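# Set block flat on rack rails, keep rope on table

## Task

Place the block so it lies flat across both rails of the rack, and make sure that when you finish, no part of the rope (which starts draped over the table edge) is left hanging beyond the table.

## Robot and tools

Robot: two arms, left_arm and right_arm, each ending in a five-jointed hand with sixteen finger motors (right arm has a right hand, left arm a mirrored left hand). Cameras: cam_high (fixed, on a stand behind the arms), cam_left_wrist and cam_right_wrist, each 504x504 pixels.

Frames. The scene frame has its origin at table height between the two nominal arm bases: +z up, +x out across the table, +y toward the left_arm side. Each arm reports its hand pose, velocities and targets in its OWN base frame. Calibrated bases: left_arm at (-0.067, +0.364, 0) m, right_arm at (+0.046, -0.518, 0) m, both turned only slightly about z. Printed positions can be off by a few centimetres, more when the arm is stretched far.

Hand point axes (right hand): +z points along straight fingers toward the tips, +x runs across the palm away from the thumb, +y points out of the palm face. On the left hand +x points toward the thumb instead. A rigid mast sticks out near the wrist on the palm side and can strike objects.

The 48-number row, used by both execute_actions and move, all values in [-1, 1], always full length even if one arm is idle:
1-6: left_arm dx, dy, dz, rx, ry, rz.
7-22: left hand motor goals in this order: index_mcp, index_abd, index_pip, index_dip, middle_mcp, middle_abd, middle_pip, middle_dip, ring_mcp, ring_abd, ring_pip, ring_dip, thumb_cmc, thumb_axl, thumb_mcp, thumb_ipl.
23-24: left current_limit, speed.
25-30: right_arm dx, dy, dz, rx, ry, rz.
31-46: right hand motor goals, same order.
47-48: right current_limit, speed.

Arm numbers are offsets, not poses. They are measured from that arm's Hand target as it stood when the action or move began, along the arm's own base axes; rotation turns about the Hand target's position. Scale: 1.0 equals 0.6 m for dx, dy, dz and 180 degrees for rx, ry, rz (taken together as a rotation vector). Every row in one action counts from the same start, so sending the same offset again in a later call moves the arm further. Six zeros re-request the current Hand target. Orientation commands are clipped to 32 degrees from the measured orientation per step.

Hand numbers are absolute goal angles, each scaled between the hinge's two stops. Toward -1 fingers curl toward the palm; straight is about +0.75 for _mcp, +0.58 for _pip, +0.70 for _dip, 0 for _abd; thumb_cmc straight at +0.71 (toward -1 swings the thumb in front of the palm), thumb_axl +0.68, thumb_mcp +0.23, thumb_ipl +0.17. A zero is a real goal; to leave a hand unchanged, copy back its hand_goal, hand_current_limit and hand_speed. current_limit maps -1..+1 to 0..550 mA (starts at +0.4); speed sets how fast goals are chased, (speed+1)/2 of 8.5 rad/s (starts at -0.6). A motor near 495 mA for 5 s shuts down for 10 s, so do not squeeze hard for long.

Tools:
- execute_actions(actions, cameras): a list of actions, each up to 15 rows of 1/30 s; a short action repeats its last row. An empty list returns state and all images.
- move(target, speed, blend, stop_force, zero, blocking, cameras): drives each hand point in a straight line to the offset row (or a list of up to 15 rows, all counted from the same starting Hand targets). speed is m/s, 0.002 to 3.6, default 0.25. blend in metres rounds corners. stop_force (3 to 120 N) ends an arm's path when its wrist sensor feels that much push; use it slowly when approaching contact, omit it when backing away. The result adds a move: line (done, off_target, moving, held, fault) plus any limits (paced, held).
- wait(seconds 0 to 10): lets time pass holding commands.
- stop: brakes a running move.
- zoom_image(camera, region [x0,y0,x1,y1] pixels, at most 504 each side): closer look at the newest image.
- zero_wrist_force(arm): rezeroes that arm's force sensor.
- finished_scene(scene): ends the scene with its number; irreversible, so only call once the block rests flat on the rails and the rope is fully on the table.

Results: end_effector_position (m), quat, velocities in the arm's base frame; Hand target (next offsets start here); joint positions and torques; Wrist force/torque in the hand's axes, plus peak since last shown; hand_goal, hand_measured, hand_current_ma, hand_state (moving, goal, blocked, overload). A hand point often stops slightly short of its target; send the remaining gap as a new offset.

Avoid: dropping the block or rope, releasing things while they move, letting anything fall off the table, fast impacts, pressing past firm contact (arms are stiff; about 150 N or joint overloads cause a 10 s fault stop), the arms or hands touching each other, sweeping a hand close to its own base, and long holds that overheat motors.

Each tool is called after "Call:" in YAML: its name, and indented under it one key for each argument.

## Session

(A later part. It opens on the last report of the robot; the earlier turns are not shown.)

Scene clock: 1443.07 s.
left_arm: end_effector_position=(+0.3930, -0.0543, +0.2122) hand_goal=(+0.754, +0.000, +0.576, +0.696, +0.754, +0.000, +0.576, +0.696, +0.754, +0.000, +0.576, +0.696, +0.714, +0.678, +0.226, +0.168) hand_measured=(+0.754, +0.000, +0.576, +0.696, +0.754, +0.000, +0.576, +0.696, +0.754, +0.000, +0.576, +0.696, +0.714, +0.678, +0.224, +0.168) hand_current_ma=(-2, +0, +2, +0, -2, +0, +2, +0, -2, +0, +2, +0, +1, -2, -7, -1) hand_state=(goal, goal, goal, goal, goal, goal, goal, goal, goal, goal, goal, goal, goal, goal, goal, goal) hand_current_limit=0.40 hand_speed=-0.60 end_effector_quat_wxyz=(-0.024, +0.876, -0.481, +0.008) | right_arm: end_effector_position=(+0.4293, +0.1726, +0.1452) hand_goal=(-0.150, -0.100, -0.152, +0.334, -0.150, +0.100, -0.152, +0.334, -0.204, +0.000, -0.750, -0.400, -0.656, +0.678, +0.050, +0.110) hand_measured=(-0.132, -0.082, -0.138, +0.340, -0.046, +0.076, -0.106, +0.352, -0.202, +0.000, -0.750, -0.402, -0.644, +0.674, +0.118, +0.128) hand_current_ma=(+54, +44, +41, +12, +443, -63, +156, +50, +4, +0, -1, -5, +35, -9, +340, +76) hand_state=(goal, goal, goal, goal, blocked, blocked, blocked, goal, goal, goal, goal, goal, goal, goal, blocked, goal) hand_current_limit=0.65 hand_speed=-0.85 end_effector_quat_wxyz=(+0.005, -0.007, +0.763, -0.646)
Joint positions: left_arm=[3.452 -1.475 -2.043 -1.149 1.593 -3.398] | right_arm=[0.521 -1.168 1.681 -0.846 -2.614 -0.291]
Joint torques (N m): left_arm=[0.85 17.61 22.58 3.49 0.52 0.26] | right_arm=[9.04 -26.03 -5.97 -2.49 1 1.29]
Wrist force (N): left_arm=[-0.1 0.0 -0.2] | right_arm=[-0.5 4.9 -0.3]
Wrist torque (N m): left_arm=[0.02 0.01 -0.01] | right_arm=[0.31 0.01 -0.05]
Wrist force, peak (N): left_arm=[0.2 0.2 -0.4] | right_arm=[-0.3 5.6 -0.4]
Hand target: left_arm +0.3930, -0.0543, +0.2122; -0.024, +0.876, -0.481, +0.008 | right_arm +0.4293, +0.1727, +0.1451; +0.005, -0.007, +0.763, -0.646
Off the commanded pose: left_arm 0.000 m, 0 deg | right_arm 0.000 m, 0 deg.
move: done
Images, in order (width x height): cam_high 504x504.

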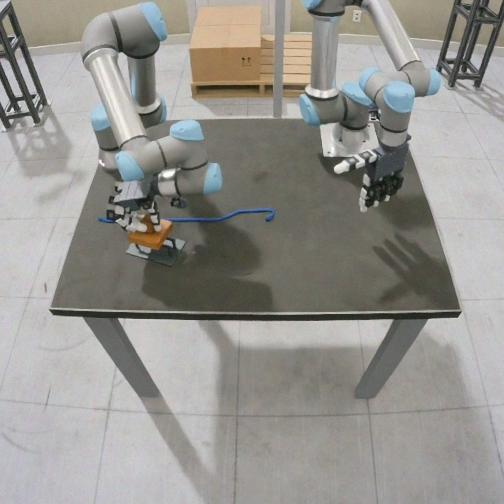

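Call:
move:
  target: [0,0,0,0,0,0,0.754,0,0.576,0.696,0.754,0,0.576,0.696,0.754,0,0.576,0.696,0.714,0.678,0.226,0.168,0.4,-0.6,0,0.004,-0.05,0,0,0,-0.15,-0.1,-0.153,0.333,-0.15,0.1,-0.153,0.333,-0.204,0,-0.75,-0.4,-0.656,0.678,0.05,0.11,0.65,-0.85]
  speed: 0.01
  stop_force: 3
  cameras: ["cam_high"]

Call:
zoom_image:
  camera: "cam_high"
  region: [110, 200, 190, 280]

Scene clock: 1467.13 s.
left_arm: end_effector_position=(+0.3930, -0.0543, +0.2122) hand_goal=(+0.754, +0.000, +0.576, +0.696, +0.754, +0.000, +0.576, +0.696, +0.754, +0.000, +0.576, +0.696, +0.714, +0.678, +0.226, +0.168) hand_measured=(+0.754, +0.000, +0.576, +0.696, +0.754, +0.000, +0.576, +0.696, +0.754, +0.000, +0.576, +0.696, +0.714, +0.678, +0.224, +0.168) hand_current_ma=(-2, +0, +2, +0, -2, +0, +2, +0, -2, +0, +2, +0, +1, -2, -7, -1) hand_state=(goal, goal, goal, goal, goal, goal, goal, goal, goal, goal, goal, goal, goal, goal, goal, goal) hand_current_limit=0.40 hand_speed=-0.60 end_effector_quat_wxyz=(-0.024, +0.876, -0.481, +0.008) | right_arm: end_effector_position=(+0.4292, +0.1740, +0.1287) hand_goal=(-0.150, -0.100, -0.152, +0.334, -0.150, +0.100, -0.152, +0.334, -0.204, +0.000, -0.750, -0.400, -0.656, +0.678, +0.050, +0.110) hand_measured=(-0.132, -0.082, -0.138, +0.338, -0.048, +0.076, -0.106, +0.352, -0.202, +0.000, -0.750, -0.402, -0.642, +0.676, +0.118, +0.130) hand_current_ma=(+54, +44, +40, +10, +436, -63, +157, +49, +4, +0, -1, -5, +37, -4, +340, +82) hand_state=(goal, goal, goal, goal, blocked, blocked, blocked, goal, goal, goal, goal, goal, goal, goal, blocked, goal) hand_current_limit=0.65 hand_speed=-0.85 end_effector_quat_wxyz=(+0.005, -0.007, +0.763, -0.646)
Joint positions: left_arm=[3.452 -1.475 -2.043 -1.149 1.593 -3.398] | right_arm=[0.523 -1.146 1.696 -0.882 -2.612 -0.29]
Joint torques (N m): left_arm=[1.18 16.92 22.53 3.49 0.59 0.14] | right_arm=[-3.67 -44.75 -30.36 2.89 -1.31 -1.37]
Wrist force (N): left_arm=[0.2 0.2 -0.1] | right_arm=[-0.7 4.7 -0.4]
Wrist torque (N m): left_arm=[0.04 -0.02 0.01] | right_arm=[0.30 0.04 -0.07]
Wrist force, peak (N): left_arm=[0.2 0.2 -0.3] | right_arm=[-0.4 5.4 -0.6]
Hand target: left_arm +0.3930, -0.0543, +0.2122; -0.024, +0.876, -0.481, +0.008 | right_arm +0.4293, +0.1740, +0.1287; +0.005, -0.007, +0.763, -0.646 (not the last commanded pose)
Off the commanded pose: left_arm 0.000 m, 0 deg | right_arm 0.014 m, 0 deg.
move: contact (right_arm)
Images, in order (width x height): cam_high 504x504.

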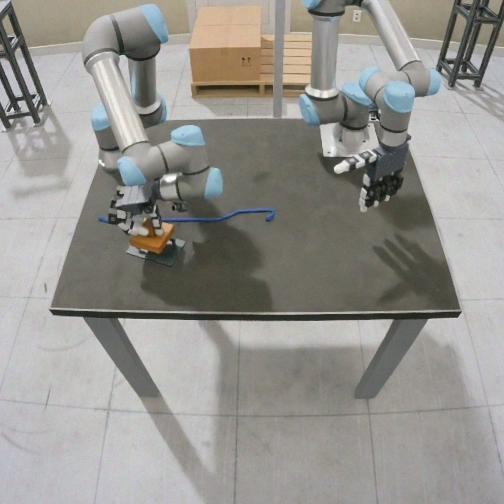

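Scaled by 6.300.

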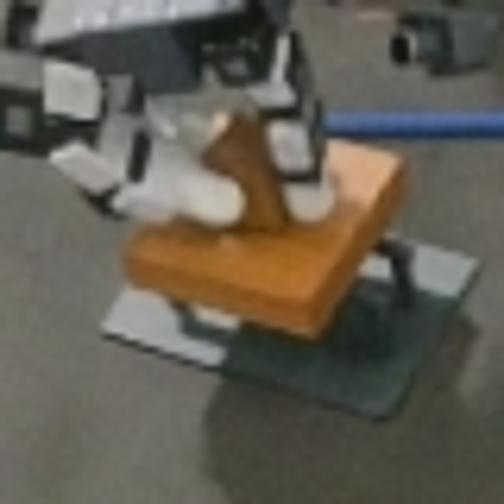

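Call:
move:
  target:
    - [0,0,0,0,0,0,0.754,0,0.576,0.696,0.754,0,0.576,0.696,0.754,0,0.576,0.696,0.714,0.678,0.226,0.168,0.4,-0.6,0,0,-0.002,0,0,0,-0.15,-0.1,-0.153,0.333,-0.15,0.1,-0.153,0.333,-0.204,0,-0.75,-0.4,-0.656,0.678,0.05,0.11,0.65,-0.9]
    - [0,0,0,0,0,0,0.754,0,0.576,0.696,0.754,0,0.576,0.696,0.754,0,0.576,0.696,0.714,0.678,0.226,0.168,0.4,-0.6,0,0,-0.002,0,0,0,0.15,-0.1,-0.3,0.188,0.15,0.1,-0.3,0.188,-0.204,0,-0.75,-0.4,-0.656,0.678,0.282,0.168,0.65,-0.9]
  speed: 0.01
  cameras: ["cam_high"]

Call:
zoom_image:
  camera: "cam_high"
  region: [110, 200, 190, 280]

Scene clock: 1488.03 s.
left_arm: end_effector_position=(+0.3930, -0.0543, +0.2122) hand_goal=(+0.754, +0.000, +0.576, +0.696, +0.754, +0.000, +0.576, +0.696, +0.754, +0.000, +0.576, +0.696, +0.714, +0.678, +0.226, +0.168) hand_measured=(+0.754, +0.000, +0.576, +0.696, +0.754, +0.000, +0.576, +0.696, +0.754, +0.000, +0.576, +0.696, +0.714, +0.678, +0.224, +0.168) hand_current_ma=(-2, +0, +2, +0, -2, +0, +2, +0, -2, +0, +2, +0, +1, -2, -7, -1) hand_state=(goal, goal, goal, goal, goal, goal, goal, goal, goal, goal, goal, goal, goal, goal, goal, goal) hand_current_limit=0.40 hand_speed=-0.60 end_effector_quat_wxyz=(-0.024, +0.876, -0.481, +0.008) | right_arm: end_effector_position=(+0.4293, +0.1740, +0.1275) hand_goal=(+0.150, -0.100, -0.300, +0.188, +0.150, +0.100, -0.300, +0.188, -0.204, +0.000, -0.750, -0.400, -0.656, +0.678, +0.282, +0.168) hand_measured=(+0.140, -0.096, -0.296, +0.192, +0.140, +0.096, -0.294, +0.192, -0.202, +0.000, -0.750, -0.402, -0.652, +0.676, +0.278, +0.170) hand_current_ma=(-29, +6, +9, +7, -28, -8, +12, +7, +4, +0, -1, -5, +8, -4, -13, +5) hand_state=(goal, goal, goal, goal, goal, goal, goal, goal, goal, goal, goal, goal, goal, goal, goal, goal) hand_current_limit=0.65 hand_speed=-0.90 end_effector_quat_wxyz=(+0.005, -0.007, +0.763, -0.646)
Joint positions: left_arm=[3.452 -1.475 -2.043 -1.149 1.593 -3.398] | right_arm=[0.523 -1.145 1.698 -0.885 -2.612 -0.29]
Joint torques (N m): left_arm=[0.98 17.78 22.06 3.47 0.59 0.08] | right_arm=[-9.17 -31.45 -7.56 -2.27 1.28 -0.8]
Wrist force (N): left_arm=[-0.1 0.2 0.0] | right_arm=[-0.4 2.9 -0.5]
Wrist torque (N m): left_arm=[0.03 0.01 -0.01] | right_arm=[0.16 0.01 -0.05]
Wrist force, peak (N): left_arm=[0.3 0.1 -0.4] | right_arm=[-0.5 5.3 -0.1]
Hand target: left_arm +0.3930, -0.0543, +0.2122; -0.024, +0.876, -0.481, +0.008 | right_arm +0.4293, +0.1740, +0.1275; +0.005, -0.007, +0.763, -0.646
Off the commanded pose: left_arm 0.000 m, 0 deg | right_arm 0.000 m, 0 deg.
move: done
Images, in order (width x height): cam_high 504x504.

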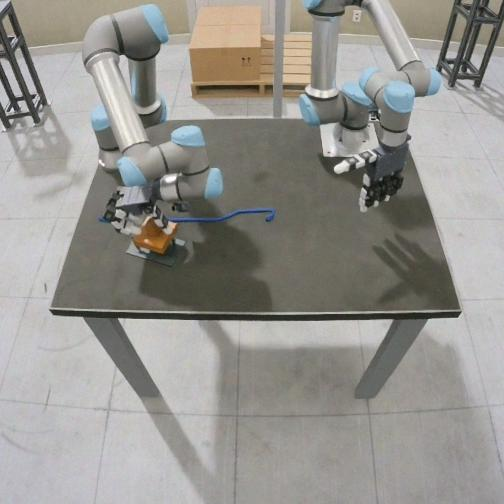

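Scaled by 6.300.

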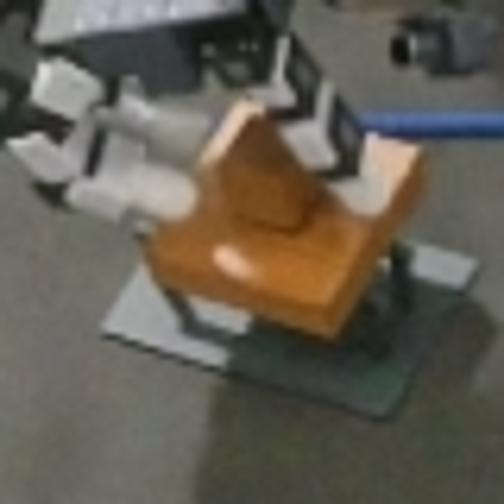

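Call:
move:
  target:
    - [0,0,0,0,0,0,0.754,0,0.576,0.696,0.754,0,0.576,0.696,0.754,0,0.576,0.696,0.714,0.678,0.226,0.168,0.4,-0.6,0,0,0.15,0,0,0,0.15,-0.1,-0.3,0.188,0.15,0.1,-0.3,0.188,-0.204,0,-0.75,-0.4,-0.656,0.678,0.282,0.168,0.6,-0.9]
    - [0,0,0,0,0,0,0.754,0,0.576,0.696,0.754,0,0.576,0.696,0.754,0,0.576,0.696,0.714,0.678,0.226,0.168,0.4,-0.6,-0.25,0.1,0.25,0,0,0,0.15,-0.1,-0.3,0.188,0.15,0.1,-0.3,0.188,-0.204,0,-0.75,-0.4,-0.656,0.678,0.282,0.168,0.6,-0.9]
  speed: [0.06,0.25]
  blend: [0.01,0]
  cameras: ["cam_high"]

Call:
zoom_image:
  camera: "cam_high"
  region: [90, 180, 210, 300]

Scene clock: 1500.70 s.
left_arm: end_effector_position=(+0.3930, -0.0543, +0.2122) hand_goal=(+0.754, +0.000, +0.576, +0.696, +0.754, +0.000, +0.576, +0.696, +0.754, +0.000, +0.576, +0.696, +0.714, +0.678, +0.226, +0.168) hand_measured=(+0.754, +0.000, +0.576, +0.696, +0.754, +0.000, +0.576, +0.696, +0.754, +0.000, +0.576, +0.696, +0.714, +0.678, +0.224, +0.168) hand_current_ma=(-2, +0, +2, +0, -2, +0, +2, +0, -2, +0, +2, +0, +1, -2, -7, -1) hand_state=(goal, goal, goal, goal, goal, goal, goal, goal, goal, goal, goal, goal, goal, goal, goal, goal) hand_current_limit=0.40 hand_speed=-0.60 end_effector_quat_wxyz=(-0.024, +0.876, -0.481, +0.008) | right_arm: end_effector_position=(+0.2793, +0.2339, +0.2775) hand_goal=(+0.150, -0.100, -0.300, +0.188, +0.150, +0.100, -0.300, +0.188, -0.204, +0.000, -0.750, -0.400, -0.656, +0.678, +0.282, +0.168) hand_measured=(+0.140, -0.096, -0.296, +0.192, +0.140, +0.096, -0.294, +0.192, -0.202, +0.000, -0.750, -0.402, -0.654, +0.676, +0.278, +0.170) hand_current_ma=(-27, +5, +9, +7, -27, -6, +12, +6, +4, +0, -1, -5, +5, -4, -12, +5) hand_state=(goal, goal, goal, goal, goal, goal, goal, goal, goal, goal, goal, goal, goal, goal, goal, goal) hand_current_limit=0.60 hand_speed=-0.90 end_effector_quat_wxyz=(+0.005, -0.007, +0.763, -0.646)
Joint positions: left_arm=[3.452 -1.475 -2.043 -1.149 1.593 -3.398] | right_arm=[0.792 -1.361 1.572 -0.445 -2.353 -0.167]
Joint torques (N m): left_arm=[0.47 18.04 22.29 3.66 0.53 0.15] | right_arm=[10.61 -18.67 -31.56 3.43 1.44 1.66]
Wrist force (N): left_arm=[0.0 0.0 -0.2] | right_arm=[-0.4 3.1 -0.5]
Wrist torque (N m): left_arm=[0.03 0.00 0.00] | right_arm=[0.19 0.01 -0.05]
Wrist force, peak (N): left_arm=[0.0 0.1 -0.5] | right_arm=[-0.4 3.3 -0.5]
Hand target: left_arm +0.3930, -0.0543, +0.2122; -0.024, +0.876, -0.481, +0.008 | right_arm +0.2793, +0.2340, +0.2775; +0.005, -0.007, +0.763, -0.646
Off the commanded pose: left_arm 0.000 m, 0 deg | right_arm 0.000 m, 0 deg.
move: done
Images, in order (width x height): cam_high 504x504.

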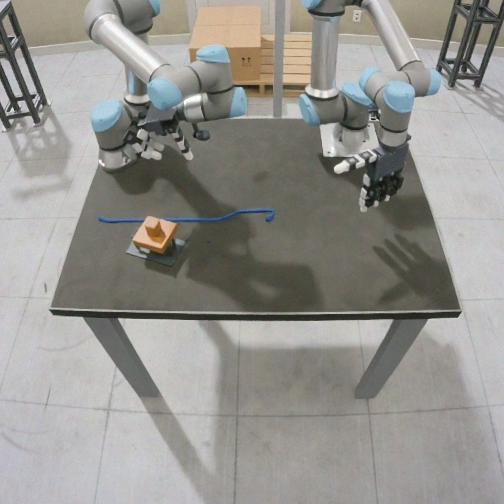

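Scaled by 4.200.

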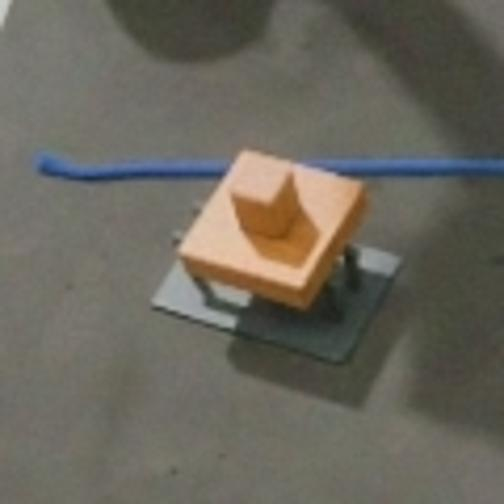

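Call:
finished_scene:
  scene: 2

The scene is finished: the task was done.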